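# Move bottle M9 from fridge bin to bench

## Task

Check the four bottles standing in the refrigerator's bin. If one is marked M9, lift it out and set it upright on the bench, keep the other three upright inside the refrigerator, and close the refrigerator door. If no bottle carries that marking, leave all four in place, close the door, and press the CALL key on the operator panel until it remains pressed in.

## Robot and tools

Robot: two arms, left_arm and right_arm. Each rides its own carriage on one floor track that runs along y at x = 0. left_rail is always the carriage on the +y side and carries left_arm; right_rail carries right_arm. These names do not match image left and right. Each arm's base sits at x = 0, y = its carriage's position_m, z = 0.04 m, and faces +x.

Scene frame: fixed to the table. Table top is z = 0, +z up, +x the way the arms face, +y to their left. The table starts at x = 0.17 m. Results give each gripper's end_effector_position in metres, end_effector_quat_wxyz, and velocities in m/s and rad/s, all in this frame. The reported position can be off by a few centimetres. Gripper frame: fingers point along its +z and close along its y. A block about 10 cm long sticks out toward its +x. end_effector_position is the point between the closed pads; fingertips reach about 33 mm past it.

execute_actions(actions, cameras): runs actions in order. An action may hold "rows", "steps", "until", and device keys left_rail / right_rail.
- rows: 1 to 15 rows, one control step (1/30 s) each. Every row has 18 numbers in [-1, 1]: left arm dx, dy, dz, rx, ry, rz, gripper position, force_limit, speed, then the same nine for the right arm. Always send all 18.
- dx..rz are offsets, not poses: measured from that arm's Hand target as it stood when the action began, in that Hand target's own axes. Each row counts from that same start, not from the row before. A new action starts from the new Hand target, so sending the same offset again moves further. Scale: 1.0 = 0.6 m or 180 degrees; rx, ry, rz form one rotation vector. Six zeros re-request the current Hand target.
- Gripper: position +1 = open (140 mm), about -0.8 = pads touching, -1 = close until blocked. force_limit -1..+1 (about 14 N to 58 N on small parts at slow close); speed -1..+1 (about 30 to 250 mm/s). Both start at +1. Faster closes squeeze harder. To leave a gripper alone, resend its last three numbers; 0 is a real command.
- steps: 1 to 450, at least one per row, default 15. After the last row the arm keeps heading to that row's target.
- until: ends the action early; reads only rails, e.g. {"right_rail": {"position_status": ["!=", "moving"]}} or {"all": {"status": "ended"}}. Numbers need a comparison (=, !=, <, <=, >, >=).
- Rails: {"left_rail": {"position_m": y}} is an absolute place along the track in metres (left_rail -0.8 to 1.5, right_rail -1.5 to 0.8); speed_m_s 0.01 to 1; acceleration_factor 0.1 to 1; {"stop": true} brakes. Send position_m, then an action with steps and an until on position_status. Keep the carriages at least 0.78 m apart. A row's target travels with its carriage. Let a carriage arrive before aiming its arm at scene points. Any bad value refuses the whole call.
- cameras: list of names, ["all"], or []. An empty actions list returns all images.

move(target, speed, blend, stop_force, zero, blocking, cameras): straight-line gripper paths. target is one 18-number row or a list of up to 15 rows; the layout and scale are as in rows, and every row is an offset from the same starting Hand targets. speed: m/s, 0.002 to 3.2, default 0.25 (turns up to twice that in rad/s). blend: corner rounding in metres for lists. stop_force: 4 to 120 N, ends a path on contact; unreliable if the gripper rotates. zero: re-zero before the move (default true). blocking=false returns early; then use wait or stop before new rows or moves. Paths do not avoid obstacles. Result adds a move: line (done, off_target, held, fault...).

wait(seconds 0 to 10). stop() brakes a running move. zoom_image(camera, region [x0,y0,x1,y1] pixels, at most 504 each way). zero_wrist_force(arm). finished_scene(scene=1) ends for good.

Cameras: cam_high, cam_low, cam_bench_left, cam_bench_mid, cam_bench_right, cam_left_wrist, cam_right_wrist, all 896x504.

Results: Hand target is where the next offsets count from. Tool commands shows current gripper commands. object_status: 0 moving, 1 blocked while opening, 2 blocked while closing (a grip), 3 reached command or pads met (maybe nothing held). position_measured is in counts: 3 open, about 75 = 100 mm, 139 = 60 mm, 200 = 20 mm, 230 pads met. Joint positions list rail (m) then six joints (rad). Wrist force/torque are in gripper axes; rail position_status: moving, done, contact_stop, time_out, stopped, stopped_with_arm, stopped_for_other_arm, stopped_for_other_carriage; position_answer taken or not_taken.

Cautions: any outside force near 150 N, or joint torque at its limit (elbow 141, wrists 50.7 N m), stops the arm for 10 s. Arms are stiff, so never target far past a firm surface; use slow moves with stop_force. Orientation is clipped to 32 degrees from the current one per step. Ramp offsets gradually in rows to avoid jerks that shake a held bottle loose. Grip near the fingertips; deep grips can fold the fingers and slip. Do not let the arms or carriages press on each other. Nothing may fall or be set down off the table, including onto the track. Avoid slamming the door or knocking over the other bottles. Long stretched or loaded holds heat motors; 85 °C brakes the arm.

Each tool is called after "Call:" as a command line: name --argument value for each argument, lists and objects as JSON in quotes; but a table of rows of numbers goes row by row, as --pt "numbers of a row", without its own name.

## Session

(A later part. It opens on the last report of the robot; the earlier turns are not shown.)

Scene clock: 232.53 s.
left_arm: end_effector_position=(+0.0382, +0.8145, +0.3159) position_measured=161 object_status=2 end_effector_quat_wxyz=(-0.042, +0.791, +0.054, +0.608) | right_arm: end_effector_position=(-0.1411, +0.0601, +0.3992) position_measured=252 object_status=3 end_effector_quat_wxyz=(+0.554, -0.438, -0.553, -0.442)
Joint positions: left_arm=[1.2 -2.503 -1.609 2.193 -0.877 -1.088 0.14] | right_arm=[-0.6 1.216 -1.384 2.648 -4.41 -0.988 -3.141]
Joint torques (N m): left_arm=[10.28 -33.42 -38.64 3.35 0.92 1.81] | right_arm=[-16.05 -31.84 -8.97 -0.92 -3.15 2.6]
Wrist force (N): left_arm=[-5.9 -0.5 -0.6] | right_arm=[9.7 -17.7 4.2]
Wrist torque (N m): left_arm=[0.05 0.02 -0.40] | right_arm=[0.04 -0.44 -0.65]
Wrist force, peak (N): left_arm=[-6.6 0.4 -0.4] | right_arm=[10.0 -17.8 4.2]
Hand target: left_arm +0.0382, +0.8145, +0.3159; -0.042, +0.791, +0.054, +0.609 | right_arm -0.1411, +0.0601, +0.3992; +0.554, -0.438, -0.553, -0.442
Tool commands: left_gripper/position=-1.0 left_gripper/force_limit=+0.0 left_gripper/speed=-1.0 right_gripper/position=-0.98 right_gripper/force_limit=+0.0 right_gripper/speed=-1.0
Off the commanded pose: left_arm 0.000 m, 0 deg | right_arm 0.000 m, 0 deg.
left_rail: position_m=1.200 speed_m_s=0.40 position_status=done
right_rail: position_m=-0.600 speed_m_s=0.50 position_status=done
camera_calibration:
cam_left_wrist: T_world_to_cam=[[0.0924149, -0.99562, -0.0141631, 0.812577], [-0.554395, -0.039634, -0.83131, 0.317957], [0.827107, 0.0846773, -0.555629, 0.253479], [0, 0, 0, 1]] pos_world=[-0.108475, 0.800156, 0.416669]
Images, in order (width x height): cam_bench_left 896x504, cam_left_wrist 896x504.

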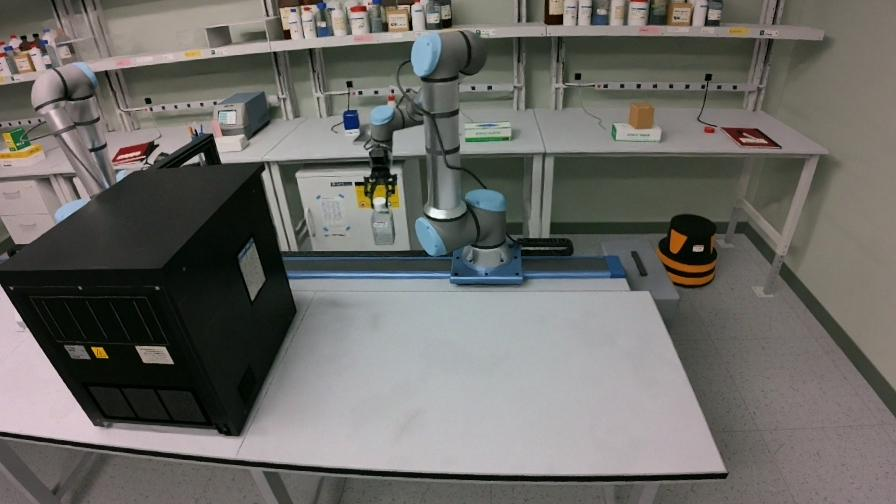

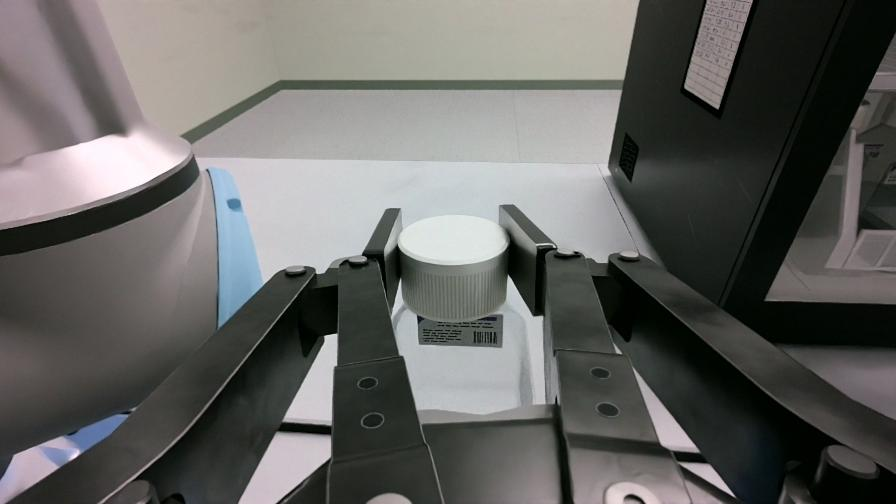

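Call:
move --pt "0.1278 0.0833 0.5844 0 0 0 -1 0 -1 0 0 0 0 0 0 -0.98 0 -1" --pt "-0.0655 0.0832 0.6359 0 0 0 -1 0 -1 0 0 0 0 0 0 -0.98 0 -1" --speed '[0.2,0.12]' --blend 0.04 --stop_force 30 --cameras '["cam_left_wrist", "cam_bench_left"]'

Call:
zoom_image --camera "cam_bench_left" --region '[300, 230, 460, 370]'

Scene clock: 238.40 s.
left_arm: end_effector_position=(+0.4005, +0.8143, +0.1802) position_measured=161 object_status=2 end_effector_quat_wxyz=(-0.042, +0.791, +0.054, +0.609) | right_arm: end_effector_position=(-0.1411, +0.0601, +0.3992) position_measured=252 object_status=3 end_effector_quat_wxyz=(+0.554, -0.438, -0.553, -0.442)
Joint positions: left_arm=[1.2 -1.81 -1.564 2.526 -1.586 -0.453 0.575] | right_arm=[-0.6 1.216 -1.384 2.648 -4.41 -0.988 -3.141]
Joint torques (N m): left_arm=[17.23 -15.15 -15.79 -3.05 4.03 1.4] | right_arm=[-13.06 -29.87 -10.75 -0.98 -3.02 3.09]
Wrist force (N): left_arm=[-6.3 -1.2 -0.8] | right_arm=[10.0 -17.6 4.0]
Wrist torque (N m): left_arm=[-0.07 0.09 -0.35] | right_arm=[0.05 -0.50 -0.65]
Wrist force, peak (N): left_arm=[-8.1 -1.1 -0.4] | right_arm=[10.2 -17.8 4.3]
Hand target: left_arm +0.4005, +0.8143, +0.1802; -0.042, +0.791, +0.054, +0.609 | right_arm -0.1411, +0.0601, +0.3992; +0.554, -0.438, -0.553, -0.442
Off the commanded pose: left_arm 0.000 m, 0 deg | right_arm 0.000 m, 0 deg.
left_rail: position_m=1.200 speed_m_s=0.40 position_status=done
right_rail: position_m=-0.600 speed_m_s=0.50 position_status=done
move: done
camera_calibration:
cam_left_wrist: T_world_to_cam=[[0.092416, -0.99562, -0.0141615, 0.776874], [-0.554394, -0.0396359, -0.83131, 0.405995], [0.827107, 0.0846773, -0.555629, -0.121556], [0, 0, 0, 1]] pos_world=[0.253825, 0.799856, 0.280969]
Images, in order (width x height): cam_bench_left 896x504, cam_left_wrist 896x504.

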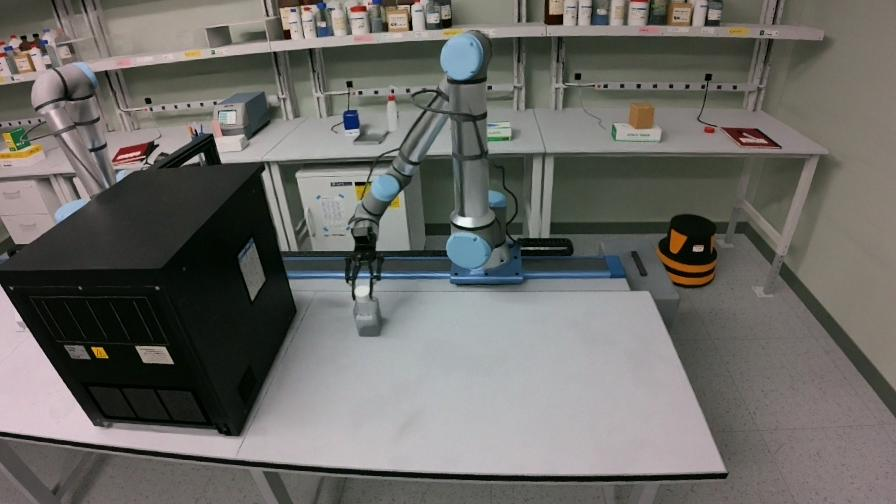

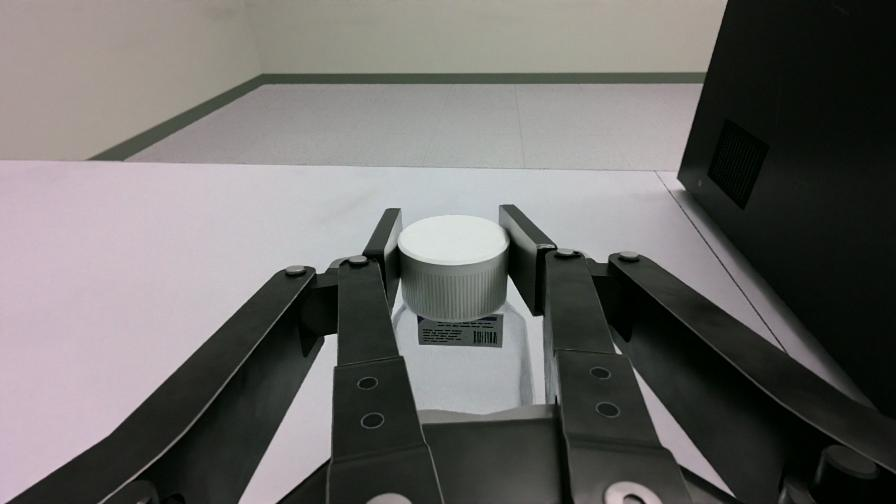

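Scaled by 3.150 from the camera's 896x504 image, which has a finer 1280x720 frame.

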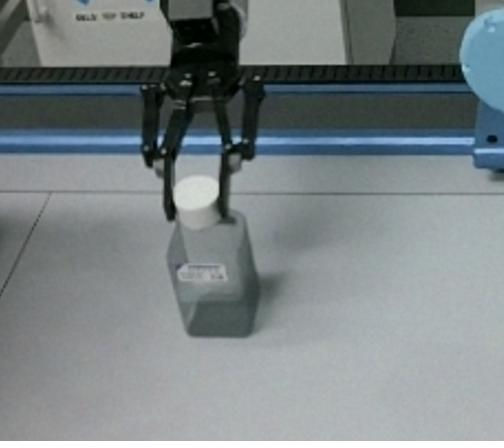

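Call:
move --target '[-0.0725,0,0.0193,0,0,0,-1,0,-1,0,0,0,0,0,0,-0.98,0,-1]' --speed 0.02 --stop_force 7 --cameras '["cam_left_wrist", "cam_bench_left"]'

Call:
zoom_image --camera "cam_bench_left" --region '[300, 230, 460, 370]'

Scene clock: 241.53 s.
left_arm: end_effector_position=(+0.4005, +0.8143, +0.1778) position_measured=255 object_status=0 end_effector_quat_wxyz=(-0.042, +0.791, +0.054, +0.609) | right_arm: end_effector_position=(-0.1411, +0.0601, +0.3992) position_measured=252 object_status=3 end_effector_quat_wxyz=(+0.554, -0.438, -0.553, -0.442)
Joint positions: left_arm=[1.2 -1.81 -1.559 2.528 -1.593 -0.453 0.575] | right_arm=[-0.6 1.216 -1.384 2.648 -4.41 -0.988 -3.141]
Joint torques (N m): left_arm=[11.49 -35.08 -39.12 -0.06 3.2 1.52] | right_arm=[-11.02 -29.56 -12.53 -0.99 -3.41 2.65]
Wrist force (N): left_arm=[-2.9 -0.6 -1.8] | right_arm=[9.4 -17.7 4.1]
Wrist torque (N m): left_arm=[0.07 0.14 -0.35] | right_arm=[0.04 -0.36 -0.65]
Wrist force, peak (N): left_arm=[7.3 1.2 -6.2] | right_arm=[9.8 -18.0 3.9]
Hand target: left_arm +0.4005, +0.8143, +0.1778; -0.042, +0.791, +0.054, +0.609 (not the last commanded pose) | right_arm -0.1411, +0.0601, +0.3992; +0.554, -0.438, -0.553, -0.442
Off the commanded pose: left_arm 0.043 m, 0 deg | right_arm 0.000 m, 0 deg.
left_rail: position_m=1.200 speed_m_s=0.40 position_status=done
right_rail: position_m=-0.600 speed_m_s=0.50 position_status=done
move: contact (left_arm)
camera_calibration:
cam_left_wrist: T_world_to_cam=[[0.0923535, -0.995624, -0.0142407, 0.776881], [-0.55429, -0.039524, -0.831385, 0.403905], [0.827184, 0.0846748, -0.555515, -0.122939], [0, 0, 0, 1]] pos_world=[0.253826, 0.799856, 0.27857]
Images, in order (width x height): cam_bench_left 896x504, cam_left_wrist 896x504.

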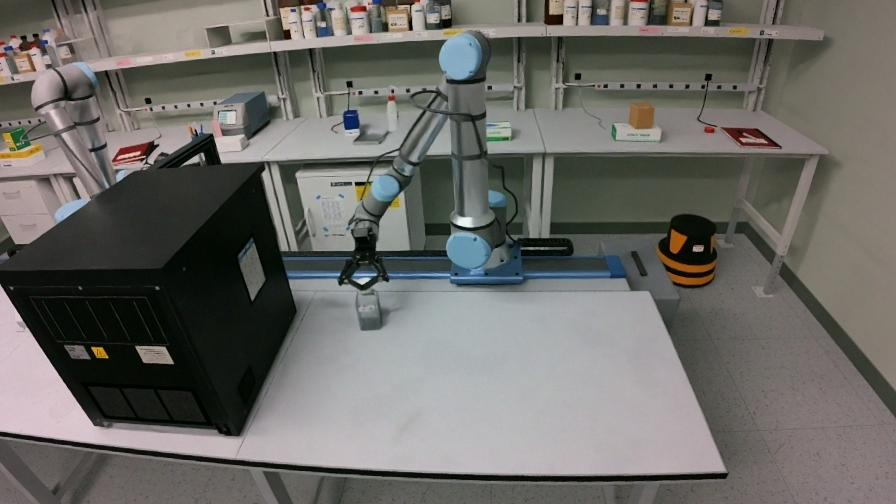

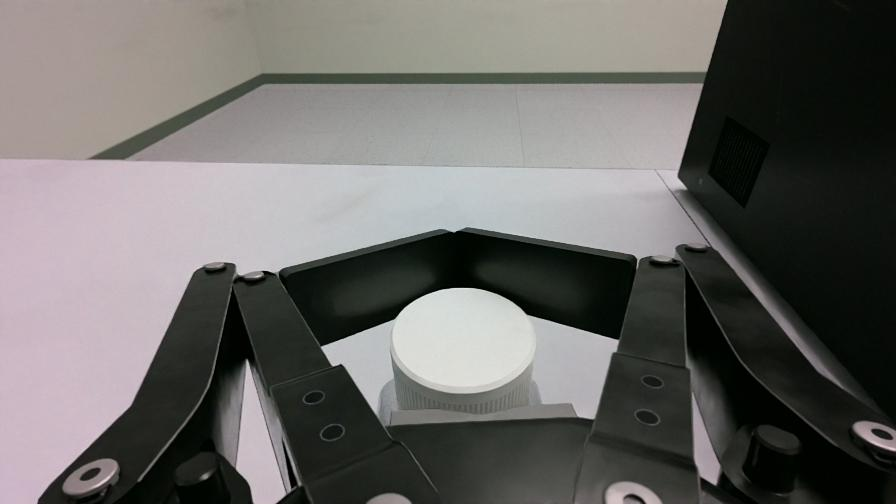

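Scaled by 3.150 from the camera's 896x504 image, which has a finer 1280x720 frame.

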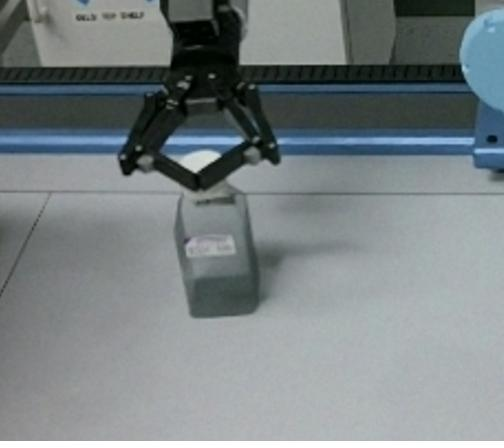

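Call:
zoom_image --camera "cam_bench_left" --region '[330, 260, 400, 340]'

Call:
zoom_image --camera "cam_left_wrist" --region '[260, 220, 660, 440]'

Scaled by 6.300 from the camera's 896x504 image, which has a finer 1280x720 frame.

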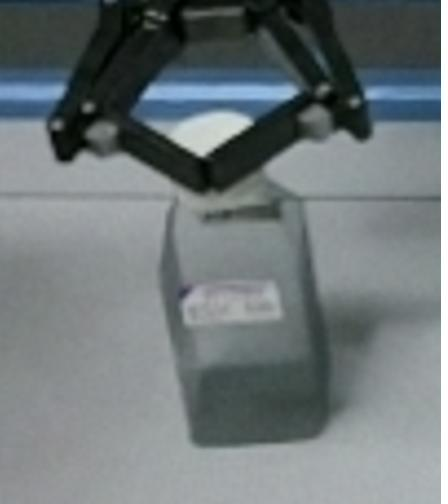

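Scaled by 1.260 from the camera's 896x504 image, which has a finer 1280x720 frame.

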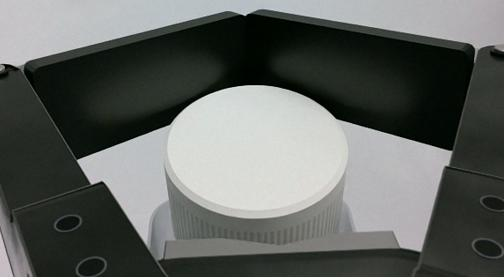

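Call:
execute_actions --actions '[{"rows":[[0,0,0,0,0,0,0.5,0,-1,0,0,0,0,0,0,-0.98,0,-1]],"steps":110}]' --cameras '["cam_left_wrist", "cam_bench_left"]'

Call:
zoom_image --camera "cam_bench_left" --region '[300, 230, 460, 370]'

Scene clock: 247.80 s.
left_arm: end_effector_position=(+0.4005, +0.8143, +0.1778) position_measured=66 object_status=0 end_effector_quat_wxyz=(-0.042, +0.791, +0.054, +0.609) | right_arm: end_effector_position=(-0.1411, +0.0601, +0.3992) position_measured=252 object_status=3 end_effector_quat_wxyz=(+0.554, -0.438, -0.553, -0.442)
Joint positions: left_arm=[1.2 -1.81 -1.559 2.528 -1.593 -0.453 0.575] | right_arm=[-0.6 1.216 -1.384 2.648 -4.41 -0.988 -3.141]
Joint torques (N m): left_arm=[11.88 -30.72 -33.9 -0.7 0.32 0.7] | right_arm=[-7.24 -28.07 -14.62 -1.01 -4.07 2.48]
Wrist force (N): left_arm=[-2.7 -1.1 -1.9] | right_arm=[9.6 -17.3 4.2]
Wrist torque (N m): left_arm=[-0.06 0.12 -0.35] | right_arm=[0.13 -0.41 -0.65]
Wrist force, peak (N): left_arm=[-3.2 -1.4 -1.7] | right_arm=[10.0 -17.9 4.4]
Hand target: left_arm +0.4005, +0.8143, +0.1778; -0.042, +0.791, +0.054, +0.609 | right_arm -0.1411, +0.0601, +0.3992; +0.554, -0.438, -0.553, -0.442
Off the commanded pose: left_arm 0.000 m, 0 deg | right_arm 0.000 m, 0 deg.
left_rail: position_m=1.200 speed_m_s=0.40 position_status=done
right_rail: position_m=-0.600 speed_m_s=0.50 position_status=done
camera_calibration:
cam_left_wrist: T_world_to_cam=[[0.0923535, -0.995624, -0.0142407, 0.776881], [-0.55429, -0.039524, -0.831385, 0.403905], [0.827184, 0.0846748, -0.555515, -0.122939], [0, 0, 0, 1]] pos_world=[0.253826, 0.799856, 0.27857]
Images, in order (width x height): cam_bench_left 896x504, cam_left_wrist 896x504.

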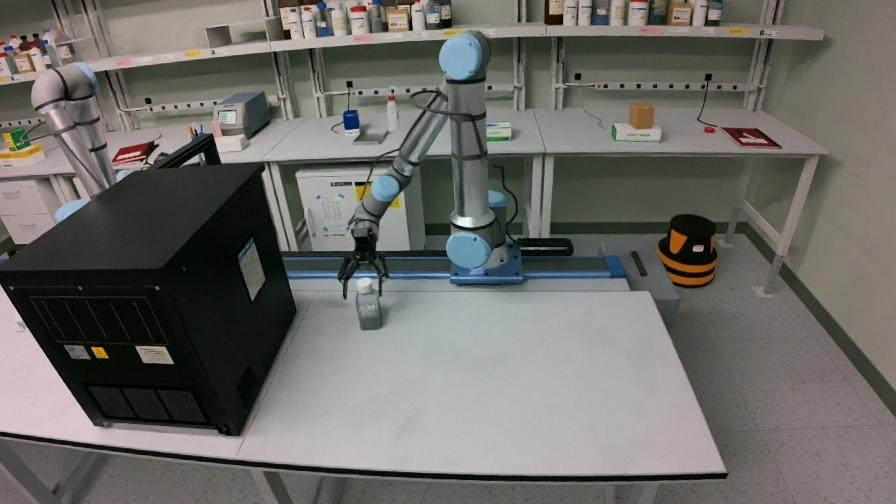

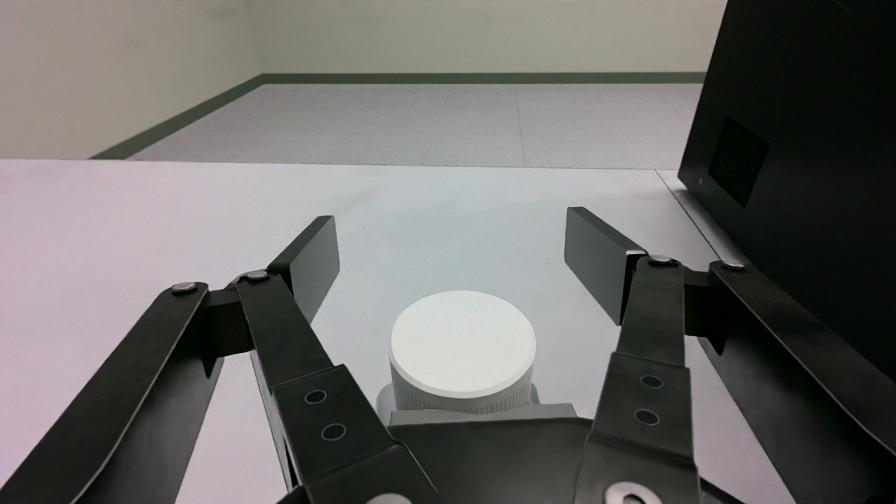

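Scaled by 3.150 from the camera's 896x504 image, which has a finer 1280x720 frame.

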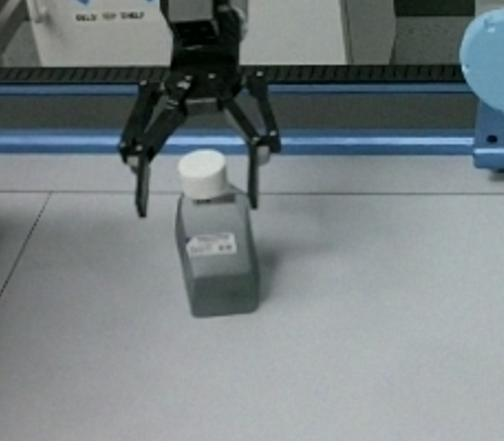

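Call:
move --target '[0,0,-0.25,0,0,0,0.5,0,-1,0,0,0,0,0,0,-0.98,0,-1]' --speed 0.12 --cameras '["cam_left_wrist", "cam_right_wrist", "cam_bench_left"]'

Call:
zoom_image --camera "cam_left_wrist" --region '[300, 150, 600, 400]'

Scene clock: 249.80 s.
left_arm: end_effector_position=(+0.2569, +0.7944, +0.2161) position_measured=66 object_status=3 end_effector_quat_wxyz=(-0.042, +0.791, +0.054, +0.609) | right_arm: end_effector_position=(-0.1411, +0.0601, +0.3992) position_measured=252 object_status=3 end_effector_quat_wxyz=(+0.554, -0.438, -0.553, -0.442)
Joint positions: left_arm=[1.2 -2.115 -1.592 2.416 -1.222 -0.722 0.306] | right_arm=[-0.6 1.216 -1.384 2.648 -4.41 -0.988 -3.141]
Joint torques (N m): left_arm=[-7.92 -33.5 -44.31 2.23 -1.39 -2.36] | right_arm=[-6.84 -26.7 -15.11 -0.74 -4.03 2.53]
Wrist force (N): left_arm=[-2.7 -0.8 -1.9] | right_arm=[9.4 -17.7 3.9]
Wrist torque (N m): left_arm=[-0.01 0.13 -0.05] | right_arm=[0.03 -0.38 -0.65]
Wrist force, peak (N): left_arm=[-3.4 -1.0 -1.6] | right_arm=[9.9 -17.9 4.2]
Hand target: left_arm +0.2568, +0.7944, +0.2162; -0.042, +0.791, +0.054, +0.609 | right_arm -0.1411, +0.0601, +0.3992; +0.554, -0.438, -0.553, -0.442
Off the commanded pose: left_arm 0.000 m, 0 deg | right_arm 0.000 m, 0 deg.
left_rail: position_m=1.200 speed_m_s=0.40 position_status=done
right_rail: position_m=-0.600 speed_m_s=0.50 position_status=done
move: done
camera_calibration:
cam_left_wrist: T_world_to_cam=[[0.0923807, -0.99562, -0.0143787, 0.770913], [-0.554296, -0.0394247, -0.831385, 0.355288], [0.827177, 0.084774, -0.555511, 0.0187285], [0, 0, 0, 1]] pos_world=[0.110226, 0.779956, 0.31687]
cam_right_wrist: T_world_to_cam=[[0.960141, 0.279514, -0.0000328583, 0.134884], [0.0906273, -0.311419, -0.945941, 0.410166], [-0.264414, 0.908234, -0.324338, 0.217881], [0, 0, 0, 1]] pos_world=[-0.109069, -0.107855, 0.458664]
Images, in order (width x height): cam_bench_left 896x504, cam_left_wrist 896x504, cam_right_wrist 896x504.

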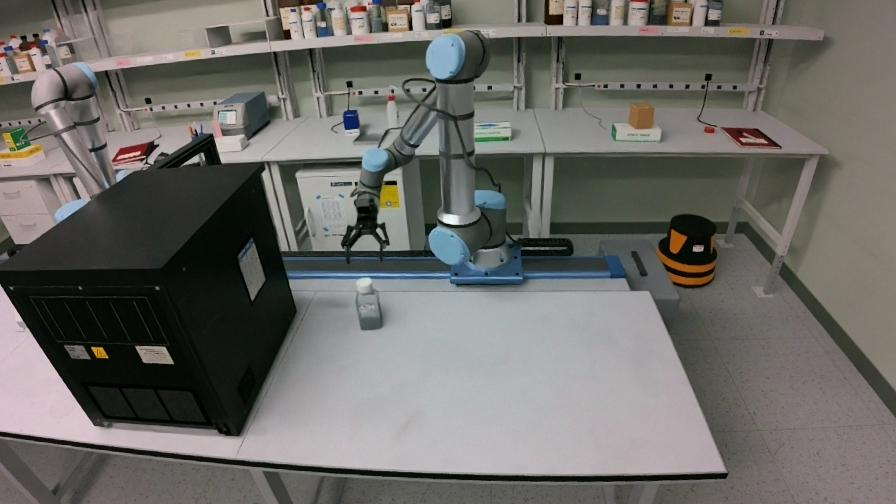

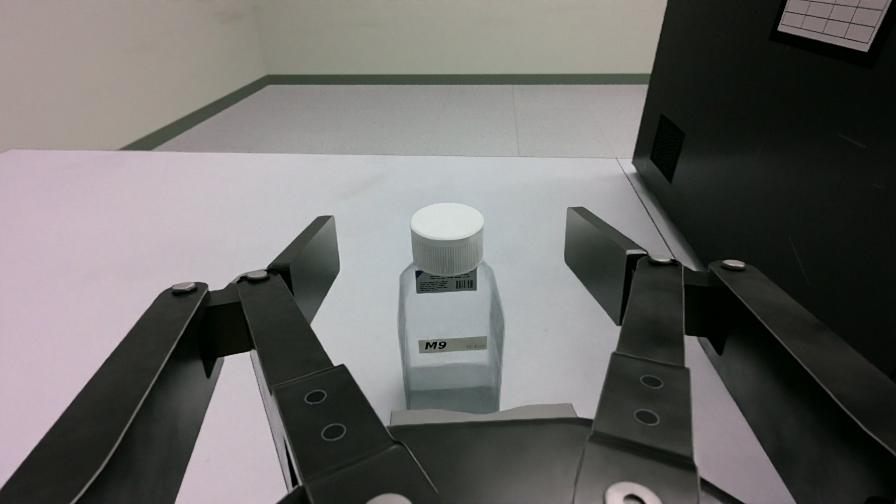

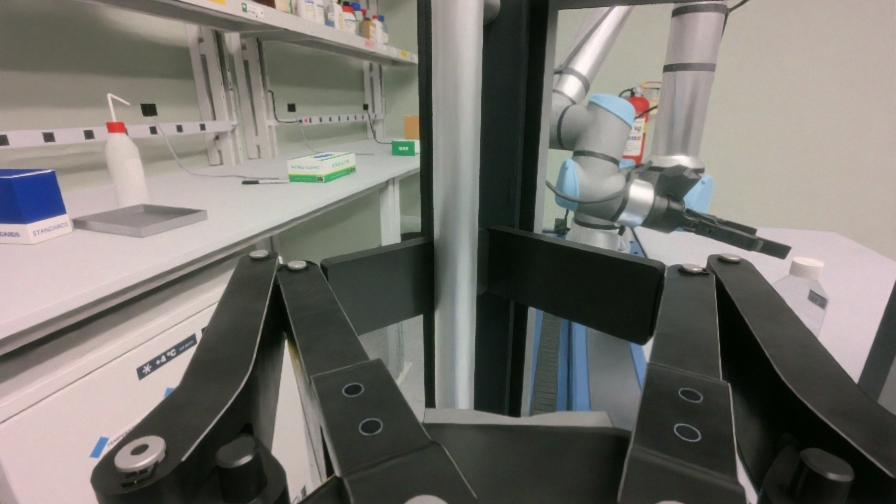

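Scaled by 1.680 from the camera's 896x504 image, which has a finer 1280x720 frame.

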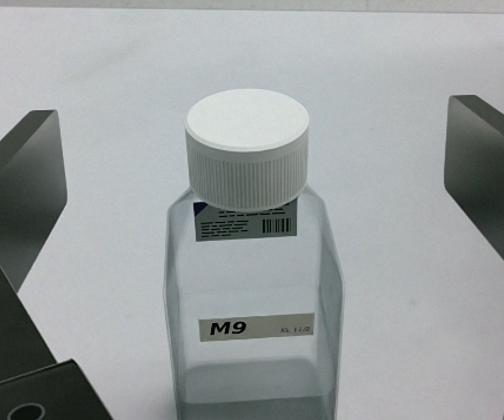

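Call:
move --pt "0 0 0 0 0 0 0.5 0 -1 0 0.0487 0.1445 -0.0596 0 0 -0.98 0 -1" --pt "0 0 0 0 0 0 0.5 0 -1 0 0.1263 0.2760 -0.1192 0 0 -0.98 0 -1" --pt "0 0 0 0 0 0 0.5 0 -1 0 0.2298 0.3888 -0.1787 0 0 -0.98 0 -1" --pt "0 0 0 0 0 0 0.5 0 -1 0 0.3547 0.4780 -0.2383 0 0 -0.98 0 -1" --speed 0.1 --blend 0.015 --stop_force 50 --cameras '["cam_right_wrist", "cam_high"]'

Scene clock: 258.43 s.
left_arm: end_effector_position=(+0.2568, +0.7944, +0.2162) position_measured=66 object_status=3 end_effector_quat_wxyz=(-0.042, +0.791, +0.054, +0.609) | right_arm: end_effector_position=(+0.0014, +0.3876, +0.4009) position_measured=252 object_status=3 end_effector_quat_wxyz=(-0.356, +0.611, +0.353, +0.613)
Joint positions: left_arm=[1.2 -2.115 -1.592 2.416 -1.222 -0.722 0.306] | right_arm=[-0.6 1.562 -0.982 1.891 -4.056 -2.083 -3.143]
Joint torques (N m): left_arm=[-8.14 -35.73 -42.81 2.41 -1.26 -2.41] | right_arm=[10.24 -69.37 -37.65 -1.01 -3.19 -0.53]
Wrist force (N): left_arm=[-2.4 -0.5 -1.5] | right_arm=[-2.0 1.0 4.8]
Wrist torque (N m): left_arm=[0.06 0.06 -0.05] | right_arm=[0.61 -0.01 -0.66]
Wrist force, peak (N): left_arm=[-3.1 -1.3 -1.6] | right_arm=[10.9 -66.3 13.1]
Hand target: left_arm +0.2568, +0.7944, +0.2162; -0.042, +0.791, +0.054, +0.609 | right_arm +0.0014, +0.3876, +0.4009; -0.356, +0.611, +0.353, +0.613
Off the commanded pose: left_arm 0.000 m, 0 deg | right_arm 0.000 m, 0 deg.
left_rail: position_m=1.200 speed_m_s=0.40 position_status=done
right_rail: position_m=-0.600 speed_m_s=0.50 position_status=done
move: done
camera_calibration:
cam_right_wrist: T_world_to_cam=[[0.893668, -0.448715, -0.00342875, 0.190263], [-0.148087, -0.287703, -0.946201, 0.492068], [0.423588, 0.846098, -0.32356, -0.0185176], [0, 0, 0, 1]] pos_world=[-0.0893194, 0.242611, 0.460256]
Images, in order (width x height): cam_high 896x504, cam_right_wrist 896x504.

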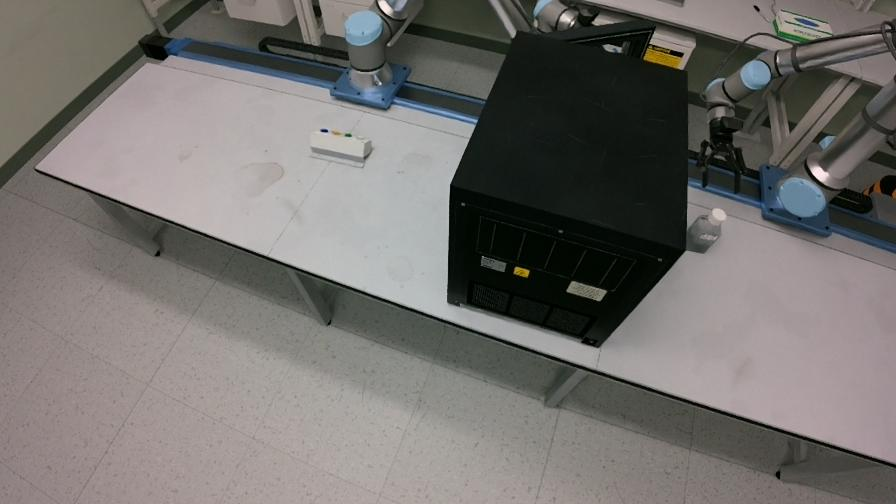

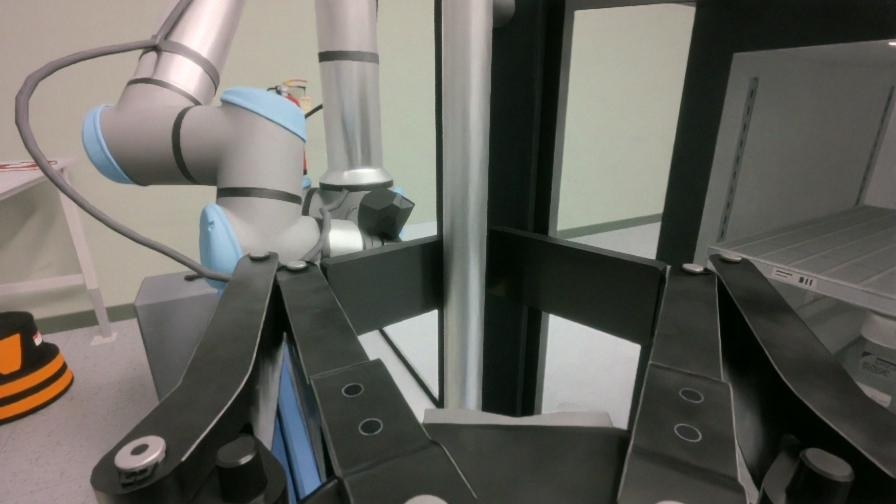

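Call:
move --pt "0 0 0 0 0 0 0.5 0 -1 0 0.0278 0.0720 -0.0333 0 0 -0.98 0 -1" --pt "0 0 0 0 0 0 0.5 0 -1 0 0.0630 0.1407 -0.0667 0 0 -0.98 0 -1" --pt "0 0 0 0 0 0 0.5 0 -1 0 0.1052 0.2053 -0.1 0 0 -0.98 0 -1" --pt "0 0 0 0 0 0 0.5 0 -1 0 0.1540 0.2652 -0.1333 0 0 -0.98 0 -1" --pt "0 0 0 0 0 0 0.5 0 -1 0 0.2087 0.3197 -0.1667 0 0 -0.98 0 -1" --speed 0.08 --blend 0.01 --stop_force 50 --cameras '["cam_right_wrist", "cam_left_wrist"]'

Scene clock: 264.50 s.
left_arm: end_effector_position=(+0.2568, +0.7944, +0.2162) position_measured=66 object_status=3 end_effector_quat_wxyz=(-0.042, +0.791, +0.054, +0.609) | right_arm: end_effector_position=(+0.2054, +0.4917, +0.4017) position_measured=252 object_status=3 end_effector_quat_wxyz=(-0.185, +0.682, +0.183, +0.684)
Joint positions: left_arm=[1.2 -2.115 -1.592 2.416 -1.222 -0.722 0.306] | right_arm=[-0.6 1.478 -0.73 1.387 -3.804 -2.522 -3.144]
Joint torques (N m): left_arm=[-8.19 -36.59 -43.32 2.64 -0.94 -1.86] | right_arm=[-7.84 -93.99 -44.2 0.33 -3.26 0.42]
Wrist force (N): left_arm=[-2.6 -0.4 -1.6] | right_arm=[-1.7 1.0 4.8]
Wrist torque (N m): left_arm=[0.09 0.12 -0.05] | right_arm=[0.61 -0.02 -0.69]
Wrist force, peak (N): left_arm=[-3.0 -0.7 -2.2] | right_arm=[-2.7 -16.8 9.1]
Hand target: left_arm +0.2568, +0.7944, +0.2162; -0.042, +0.791, +0.054, +0.609 | right_arm +0.2054, +0.4917, +0.4017; -0.185, +0.682, +0.183, +0.684
Off the commanded pose: left_arm 0.000 m, 0 deg | right_arm 0.000 m, 0 deg.
left_rail: position_m=1.200 speed_m_s=0.40 position_status=done
right_rail: position_m=-0.600 speed_m_s=0.50 position_status=done
move: done
camera_calibration:
cam_left_wrist: T_world_to_cam=[[0.0923535, -0.995624, -0.0142407, 0.770984], [-0.55429, -0.039524, -0.831385, 0.355313], [0.827184, 0.0846748, -0.555515, 0.0188806], [0, 0, 0, 1]] pos_world=[0.110126, 0.780056, 0.31687]
cam_right_wrist: T_world_to_cam=[[0.549498, -0.835475, -0.0057654, 0.316445], [-0.274071, -0.173731, -0.945887, 0.522708], [0.789264, 0.521343, -0.324445, -0.107867], [0, 0, 0, 1]] pos_world=[0.0545087, 0.411429, 0.46125]
Images, in order (width x height): cam_left_wrist 896x504, cam_right_wrist 896x504.

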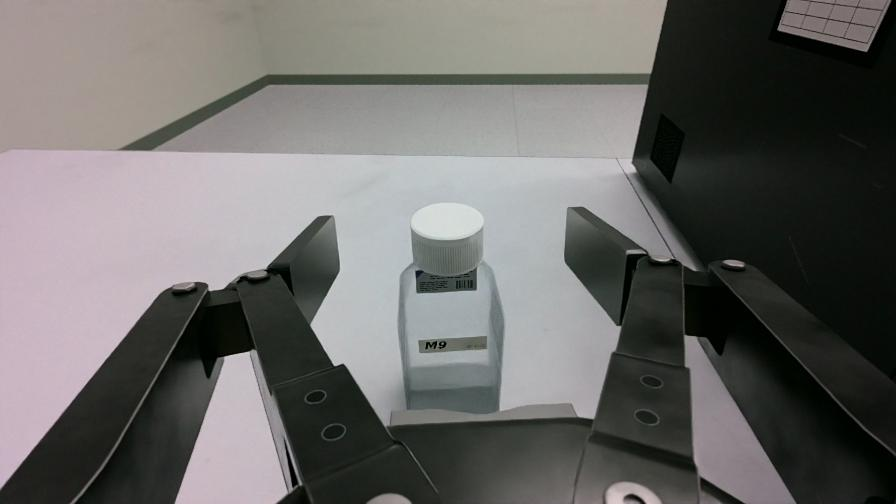

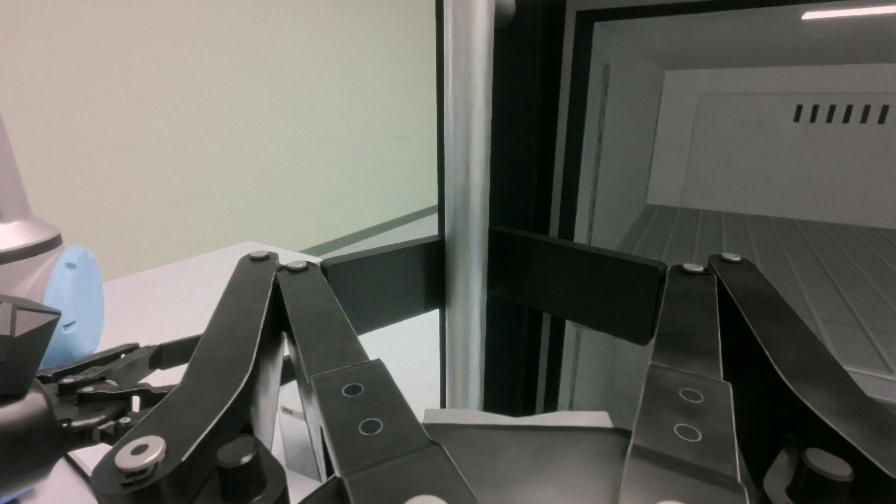

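Call:
move --pt "0 0 0 0 0 0 0.5 0 -1 0 0.0177 0.0483 -0.0222 0 0 -0.98 0 -1" --pt "0 0 0 0 0 0 0.5 0 -1 0 0.0332 0.0837 -0.0389 0 0 -0.98 0 -1" --pt "0 0 0 0 0 0 0.5 0 -1 0 0.0445 0.1068 -0.05 0 0 -0.98 0 -1" --speed 0.04 --blend 0.005 --stop_force 20 --cameras '["cam_right_wrist", "cam_bench_left"]'

Scene clock: 268.03 s.
left_arm: end_effector_position=(+0.2568, +0.7944, +0.2162) position_measured=66 object_status=3 end_effector_quat_wxyz=(-0.042, +0.791, +0.054, +0.609) | right_arm: end_effector_position=(+0.2676, +0.5003, +0.4019) position_measured=252 object_status=3 end_effector_quat_wxyz=(-0.136, +0.693, +0.133, +0.695)
Joint positions: left_arm=[1.2 -2.115 -1.592 2.416 -1.222 -0.722 0.306] | right_arm=[-0.6 1.441 -0.662 1.249 -3.735 -2.628 -3.143]
Joint torques (N m): left_arm=[-8.65 -36.12 -41.97 2.17 -0.93 -2.16] | right_arm=[3.67 -116.3 -27.38 -3.88 1.11 1.62]
Wrist force (N): left_arm=[-2.2 -1.0 -1.2] | right_arm=[0.2 -5.8 -2.6]
Wrist torque (N m): left_arm=[-0.03 0.04 -0.05] | right_arm=[0.68 0.00 -0.67]
Wrist force, peak (N): left_arm=[-2.9 -0.9 -2.1] | right_arm=[-0.8 -10.8 -36.3]
Hand target: left_arm +0.2568, +0.7944, +0.2162; -0.042, +0.791, +0.054, +0.609 | right_arm +0.2676, +0.5003, +0.4019; -0.136, +0.693, +0.133, +0.695 (not the last commanded pose)
Off the commanded pose: left_arm 0.000 m, 0 deg | right_arm 0.007 m, 1 deg.
left_rail: position_m=1.200 speed_m_s=0.40 position_status=done
right_rail: position_m=-0.600 speed_m_s=0.50 position_status=done
move: contact (right_arm); path passed 2 of 3 targets
camera_calibration:
cam_right_wrist: T_world_to_cam=[[0.424649, -0.905336, -0.00629614, 0.358053], [-0.296691, -0.132586, -0.945725, 0.526839], [0.855364, 0.403469, -0.324908, -0.119879], [0, 0, 0, 1]] pos_world=[0.106801, 0.442377, 0.461549]
Images, in order (width x height): cam_bench_left 896x504, cam_right_wrist 896x504.

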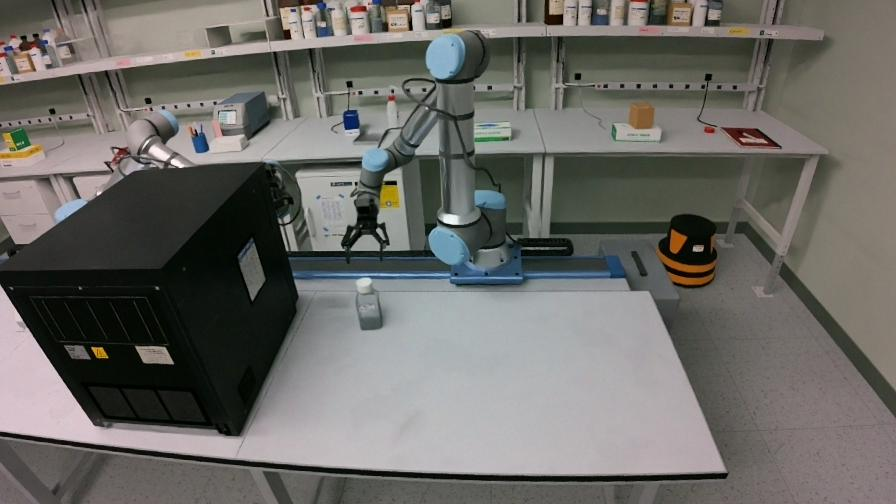

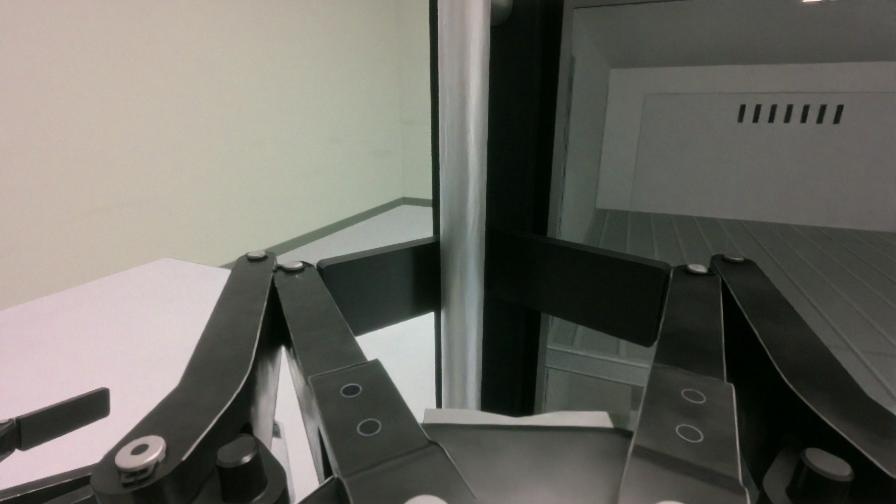

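Call:
execute_actions --actions '[]' --cameras '["cam_high", "cam_bench_mid", "cam_bench_left", "cam_right_wrist"]'

Call:
zoom_image --camera "cam_high" --region '[460, 0, 760, 170]'

Call:
zoom_image --camera "cam_bench_mid" --region '[480, 60, 720, 200]'

Scene clock: 268.33 s.
left_arm: end_effector_position=(+0.2568, +0.7944, +0.2162) position_measured=66 object_status=3 end_effector_quat_wxyz=(-0.042, +0.791, +0.054, +0.609) | right_arm: end_effector_position=(+0.2676, +0.5003, +0.4019) position_measured=252 object_status=3 end_effector_quat_wxyz=(-0.136, +0.693, +0.133, +0.695)
Joint positions: left_arm=[1.2 -2.115 -1.592 2.416 -1.222 -0.722 0.306] | right_arm=[-0.6 1.441 -0.662 1.249 -3.735 -2.628 -3.143]
Joint velocities: within noise
Joint torques (N m): left_arm=[-6.72 -34.5 -43.44 2.53 -0.97 -1.86] | right_arm=[2.96 -116.91 -28.01 -3.86 0.81 1.37]
Motor temperatures (°C): left_arm=[39 34 32 38 45 40] | right_arm=[28 34 35 43 43 36]
Wrist force (N): left_arm=[-2.7 -0.7 -1.7] | right_arm=[0.2 -5.7 -2.6]
Wrist torque (N m): left_arm=[0.03 0.13 -0.05] | right_arm=[0.66 -0.01 -0.67]
Wrist force, peak (N): left_arm=[-2.7 -0.8 -1.9] | right_arm=[0.3 -6.0 -2.8]
Hand target: left_arm +0.2568, +0.7944, +0.2162; -0.042, +0.791, +0.054, +0.609 | right_arm +0.2676, +0.5003, +0.4019; -0.136, +0.693, +0.133, +0.695 (not the last commanded pose)
Tool commands: left_gripper/position=+0.5 left_gripper/force_limit=+0.0 left_gripper/speed=-1.0 right_gripper/position=-0.98 right_gripper/force_limit=+0.0 right_gripper/speed=-1.0
Off the commanded pose: left_arm 0.000 m, 0 deg | right_arm 0.007 m, 1 deg.
left_rail: position_m=1.200 speed_m_s=0.40 position_status=done
right_rail: position_m=-0.600 speed_m_s=0.50 position_status=done
camera_calibration:
cam_right_wrist: T_world_to_cam=[[0.424649, -0.905336, -0.00629614, 0.358053], [-0.296691, -0.132586, -0.945725, 0.526839], [0.855364, 0.403469, -0.324908, -0.119879], [0, 0, 0, 1]] pos_world=[0.106801, 0.442377, 0.461549]
Images, in order (width x height): cam_high 896x504, cam_bench_left 896x504, cam_bench_mid 896x504, cam_right_wrist 896x504.

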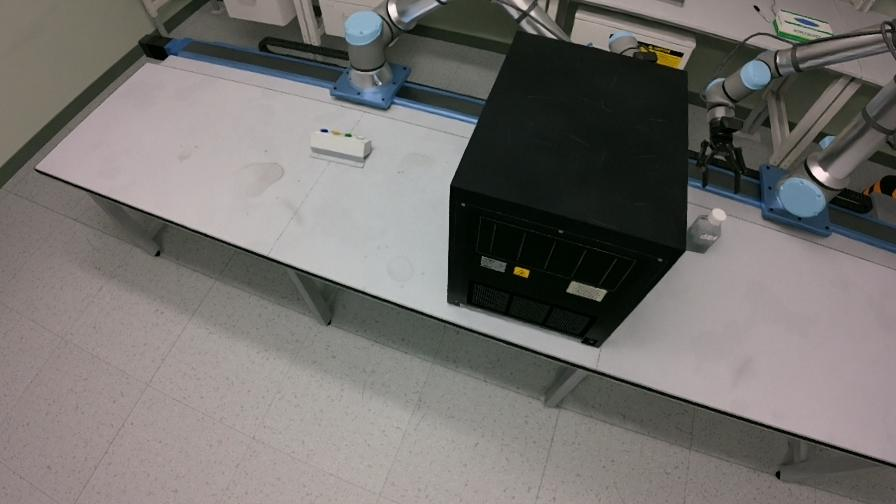

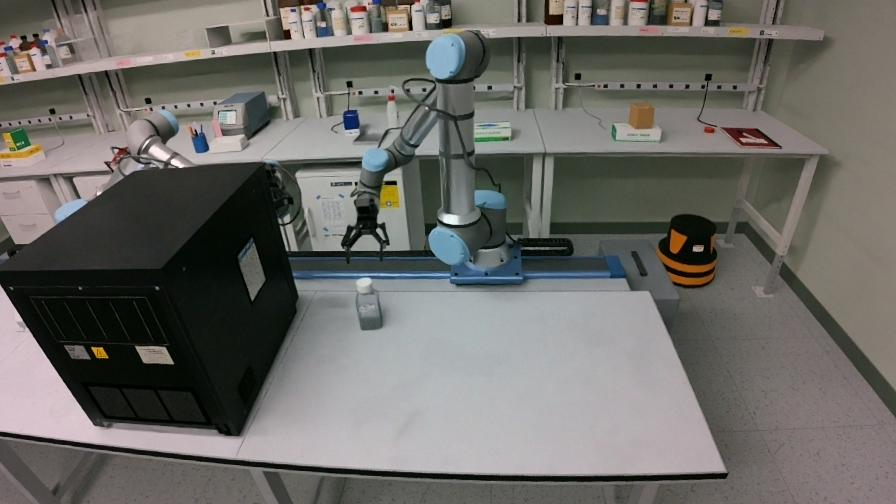

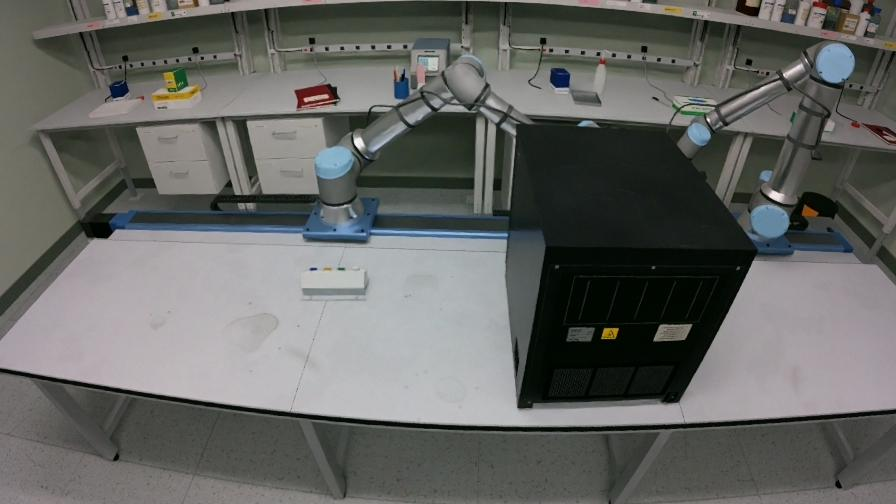

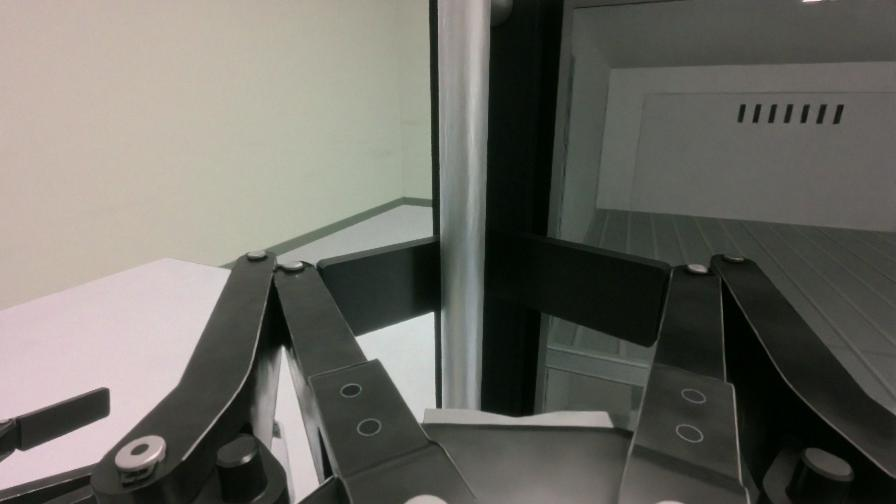

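Scaled by 1.680 from the camera's 896x504 image, which has a finer 1280x720 frame.

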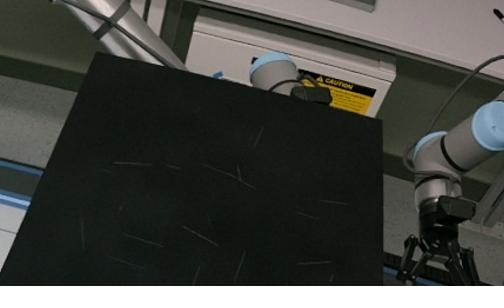

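Scaled by 2.100 from the camera's 896x504 image, which has a finer 1280x720 frame.

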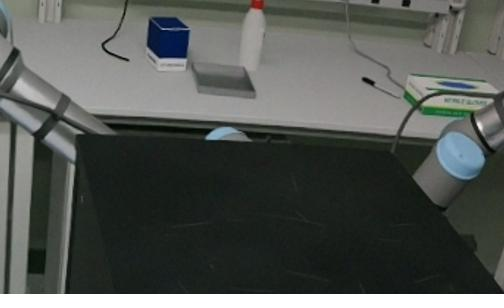

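Call:
move --target '[0,0,0,0,0,0,0.5,0,-1,0,0,-0.025,0,0,0,-0.98,0,-1]' --speed 0.04 --stop_force 30

Call:
execute_actions --actions '[{"rows":[[0,0,0,0,0,0,0.5,0,-1,0,0,0,0,0,0,-0.6,0,-1]],"steps":30}]' --cameras '["cam_right_wrist"]'

Scene clock: 271.07 s.
left_arm: end_effector_position=(+0.2568, +0.7944, +0.2162) position_measured=66 object_status=3 end_effector_quat_wxyz=(-0.042, +0.791, +0.054, +0.609) | right_arm: end_effector_position=(+0.2568, +0.4963, +0.4018) position_measured=252 object_status=3 end_effector_quat_wxyz=(-0.136, +0.693, +0.133, +0.695)
Joint positions: left_arm=[1.2 -2.115 -1.592 2.416 -1.222 -0.722 0.306] | right_arm=[-0.6 1.451 -0.667 1.259 -3.74 -2.638 -3.144]
Joint torques (N m): left_arm=[-9.18 -33.97 -42.08 2.5 -0.77 -1.72] | right_arm=[-18.26 -105.98 -33.94 -5.77 -12.02 1.49]
Wrist force (N): left_arm=[-2.2 -0.7 -1.7] | right_arm=[0.0 -48.2 25.7]
Wrist torque (N m): left_arm=[0.03 0.01 -0.06] | right_arm=[-0.58 -0.05 -0.68]
Wrist force, peak (N): left_arm=[-2.7 -1.0 -2.0] | right_arm=[1.6 -58.9 29.2]
Hand target: left_arm +0.2568, +0.7944, +0.2162; -0.042, +0.791, +0.054, +0.609 | right_arm +0.2568, +0.4963, +0.4018; -0.136, +0.693, +0.133, +0.695 (not the last commanded pose)
Off the commanded pose: left_arm 0.000 m, 0 deg | right_arm 0.003 m, 0 deg.
left_rail: position_m=1.200 speed_m_s=0.40 position_status=done
right_rail: position_m=-0.600 speed_m_s=0.50 position_status=done
move: contact (right_arm)

Scene clock: 272.30 s.
left_arm: end_effector_position=(+0.2568, +0.7944, +0.2162) position_measured=66 object_status=3 end_effector_quat_wxyz=(-0.042, +0.791, +0.054, +0.609) | right_arm: end_effector_position=(+0.2569, +0.4963, +0.4018) position_measured=205 object_status=0 end_effector_quat_wxyz=(-0.136, +0.693, +0.133, +0.695)
Joint positions: left_arm=[1.2 -2.115 -1.592 2.416 -1.222 -0.722 0.306] | right_arm=[-0.6 1.451 -0.667 1.259 -3.74 -2.638 -3.144]
Joint torques (N m): left_arm=[-6.43 -34.06 -43.43 1.93 -1.25 -2.05] | right_arm=[-1.56 -106.92 -34.25 0.24 2.61 2.5]
Wrist force (N): left_arm=[-2.4 -0.4 -1.4] | right_arm=[-1.8 -3.4 -0.6]
Wrist torque (N m): left_arm=[0.08 0.09 -0.05] | right_arm=[0.00 -0.06 -0.66]
Wrist force, peak (N): left_arm=[-2.7 -0.8 -2.0] | right_arm=[-0.1 -48.4 25.9]
Hand target: left_arm +0.2568, +0.7944, +0.2162; -0.042, +0.791, +0.054, +0.609 | right_arm +0.2568, +0.4963, +0.4018; -0.136, +0.693, +0.133, +0.695
Off the commanded pose: left_arm 0.000 m, 0 deg | right_arm 0.000 m, 0 deg.
left_rail: position_m=1.200 speed_m_s=0.40 position_status=done
right_rail: position_m=-0.600 speed_m_s=0.50 position_status=done
camera_calibration:
cam_right_wrist: T_world_to_cam=[[0.42512, -0.905115, -0.00628338, 0.358736], [-0.296647, -0.132766, -0.945713, 0.523096], [0.855145, 0.403906, -0.324941, -0.109261], [0, 0, 0, 1]] pos_world=[0.0961025, 0.438278, 0.461449]
Images, in order (width x height): cam_right_wrist 896x504.

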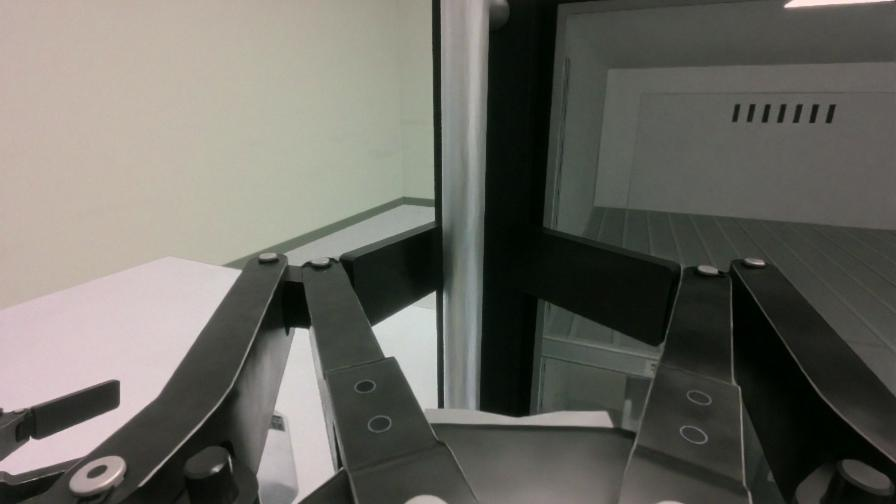

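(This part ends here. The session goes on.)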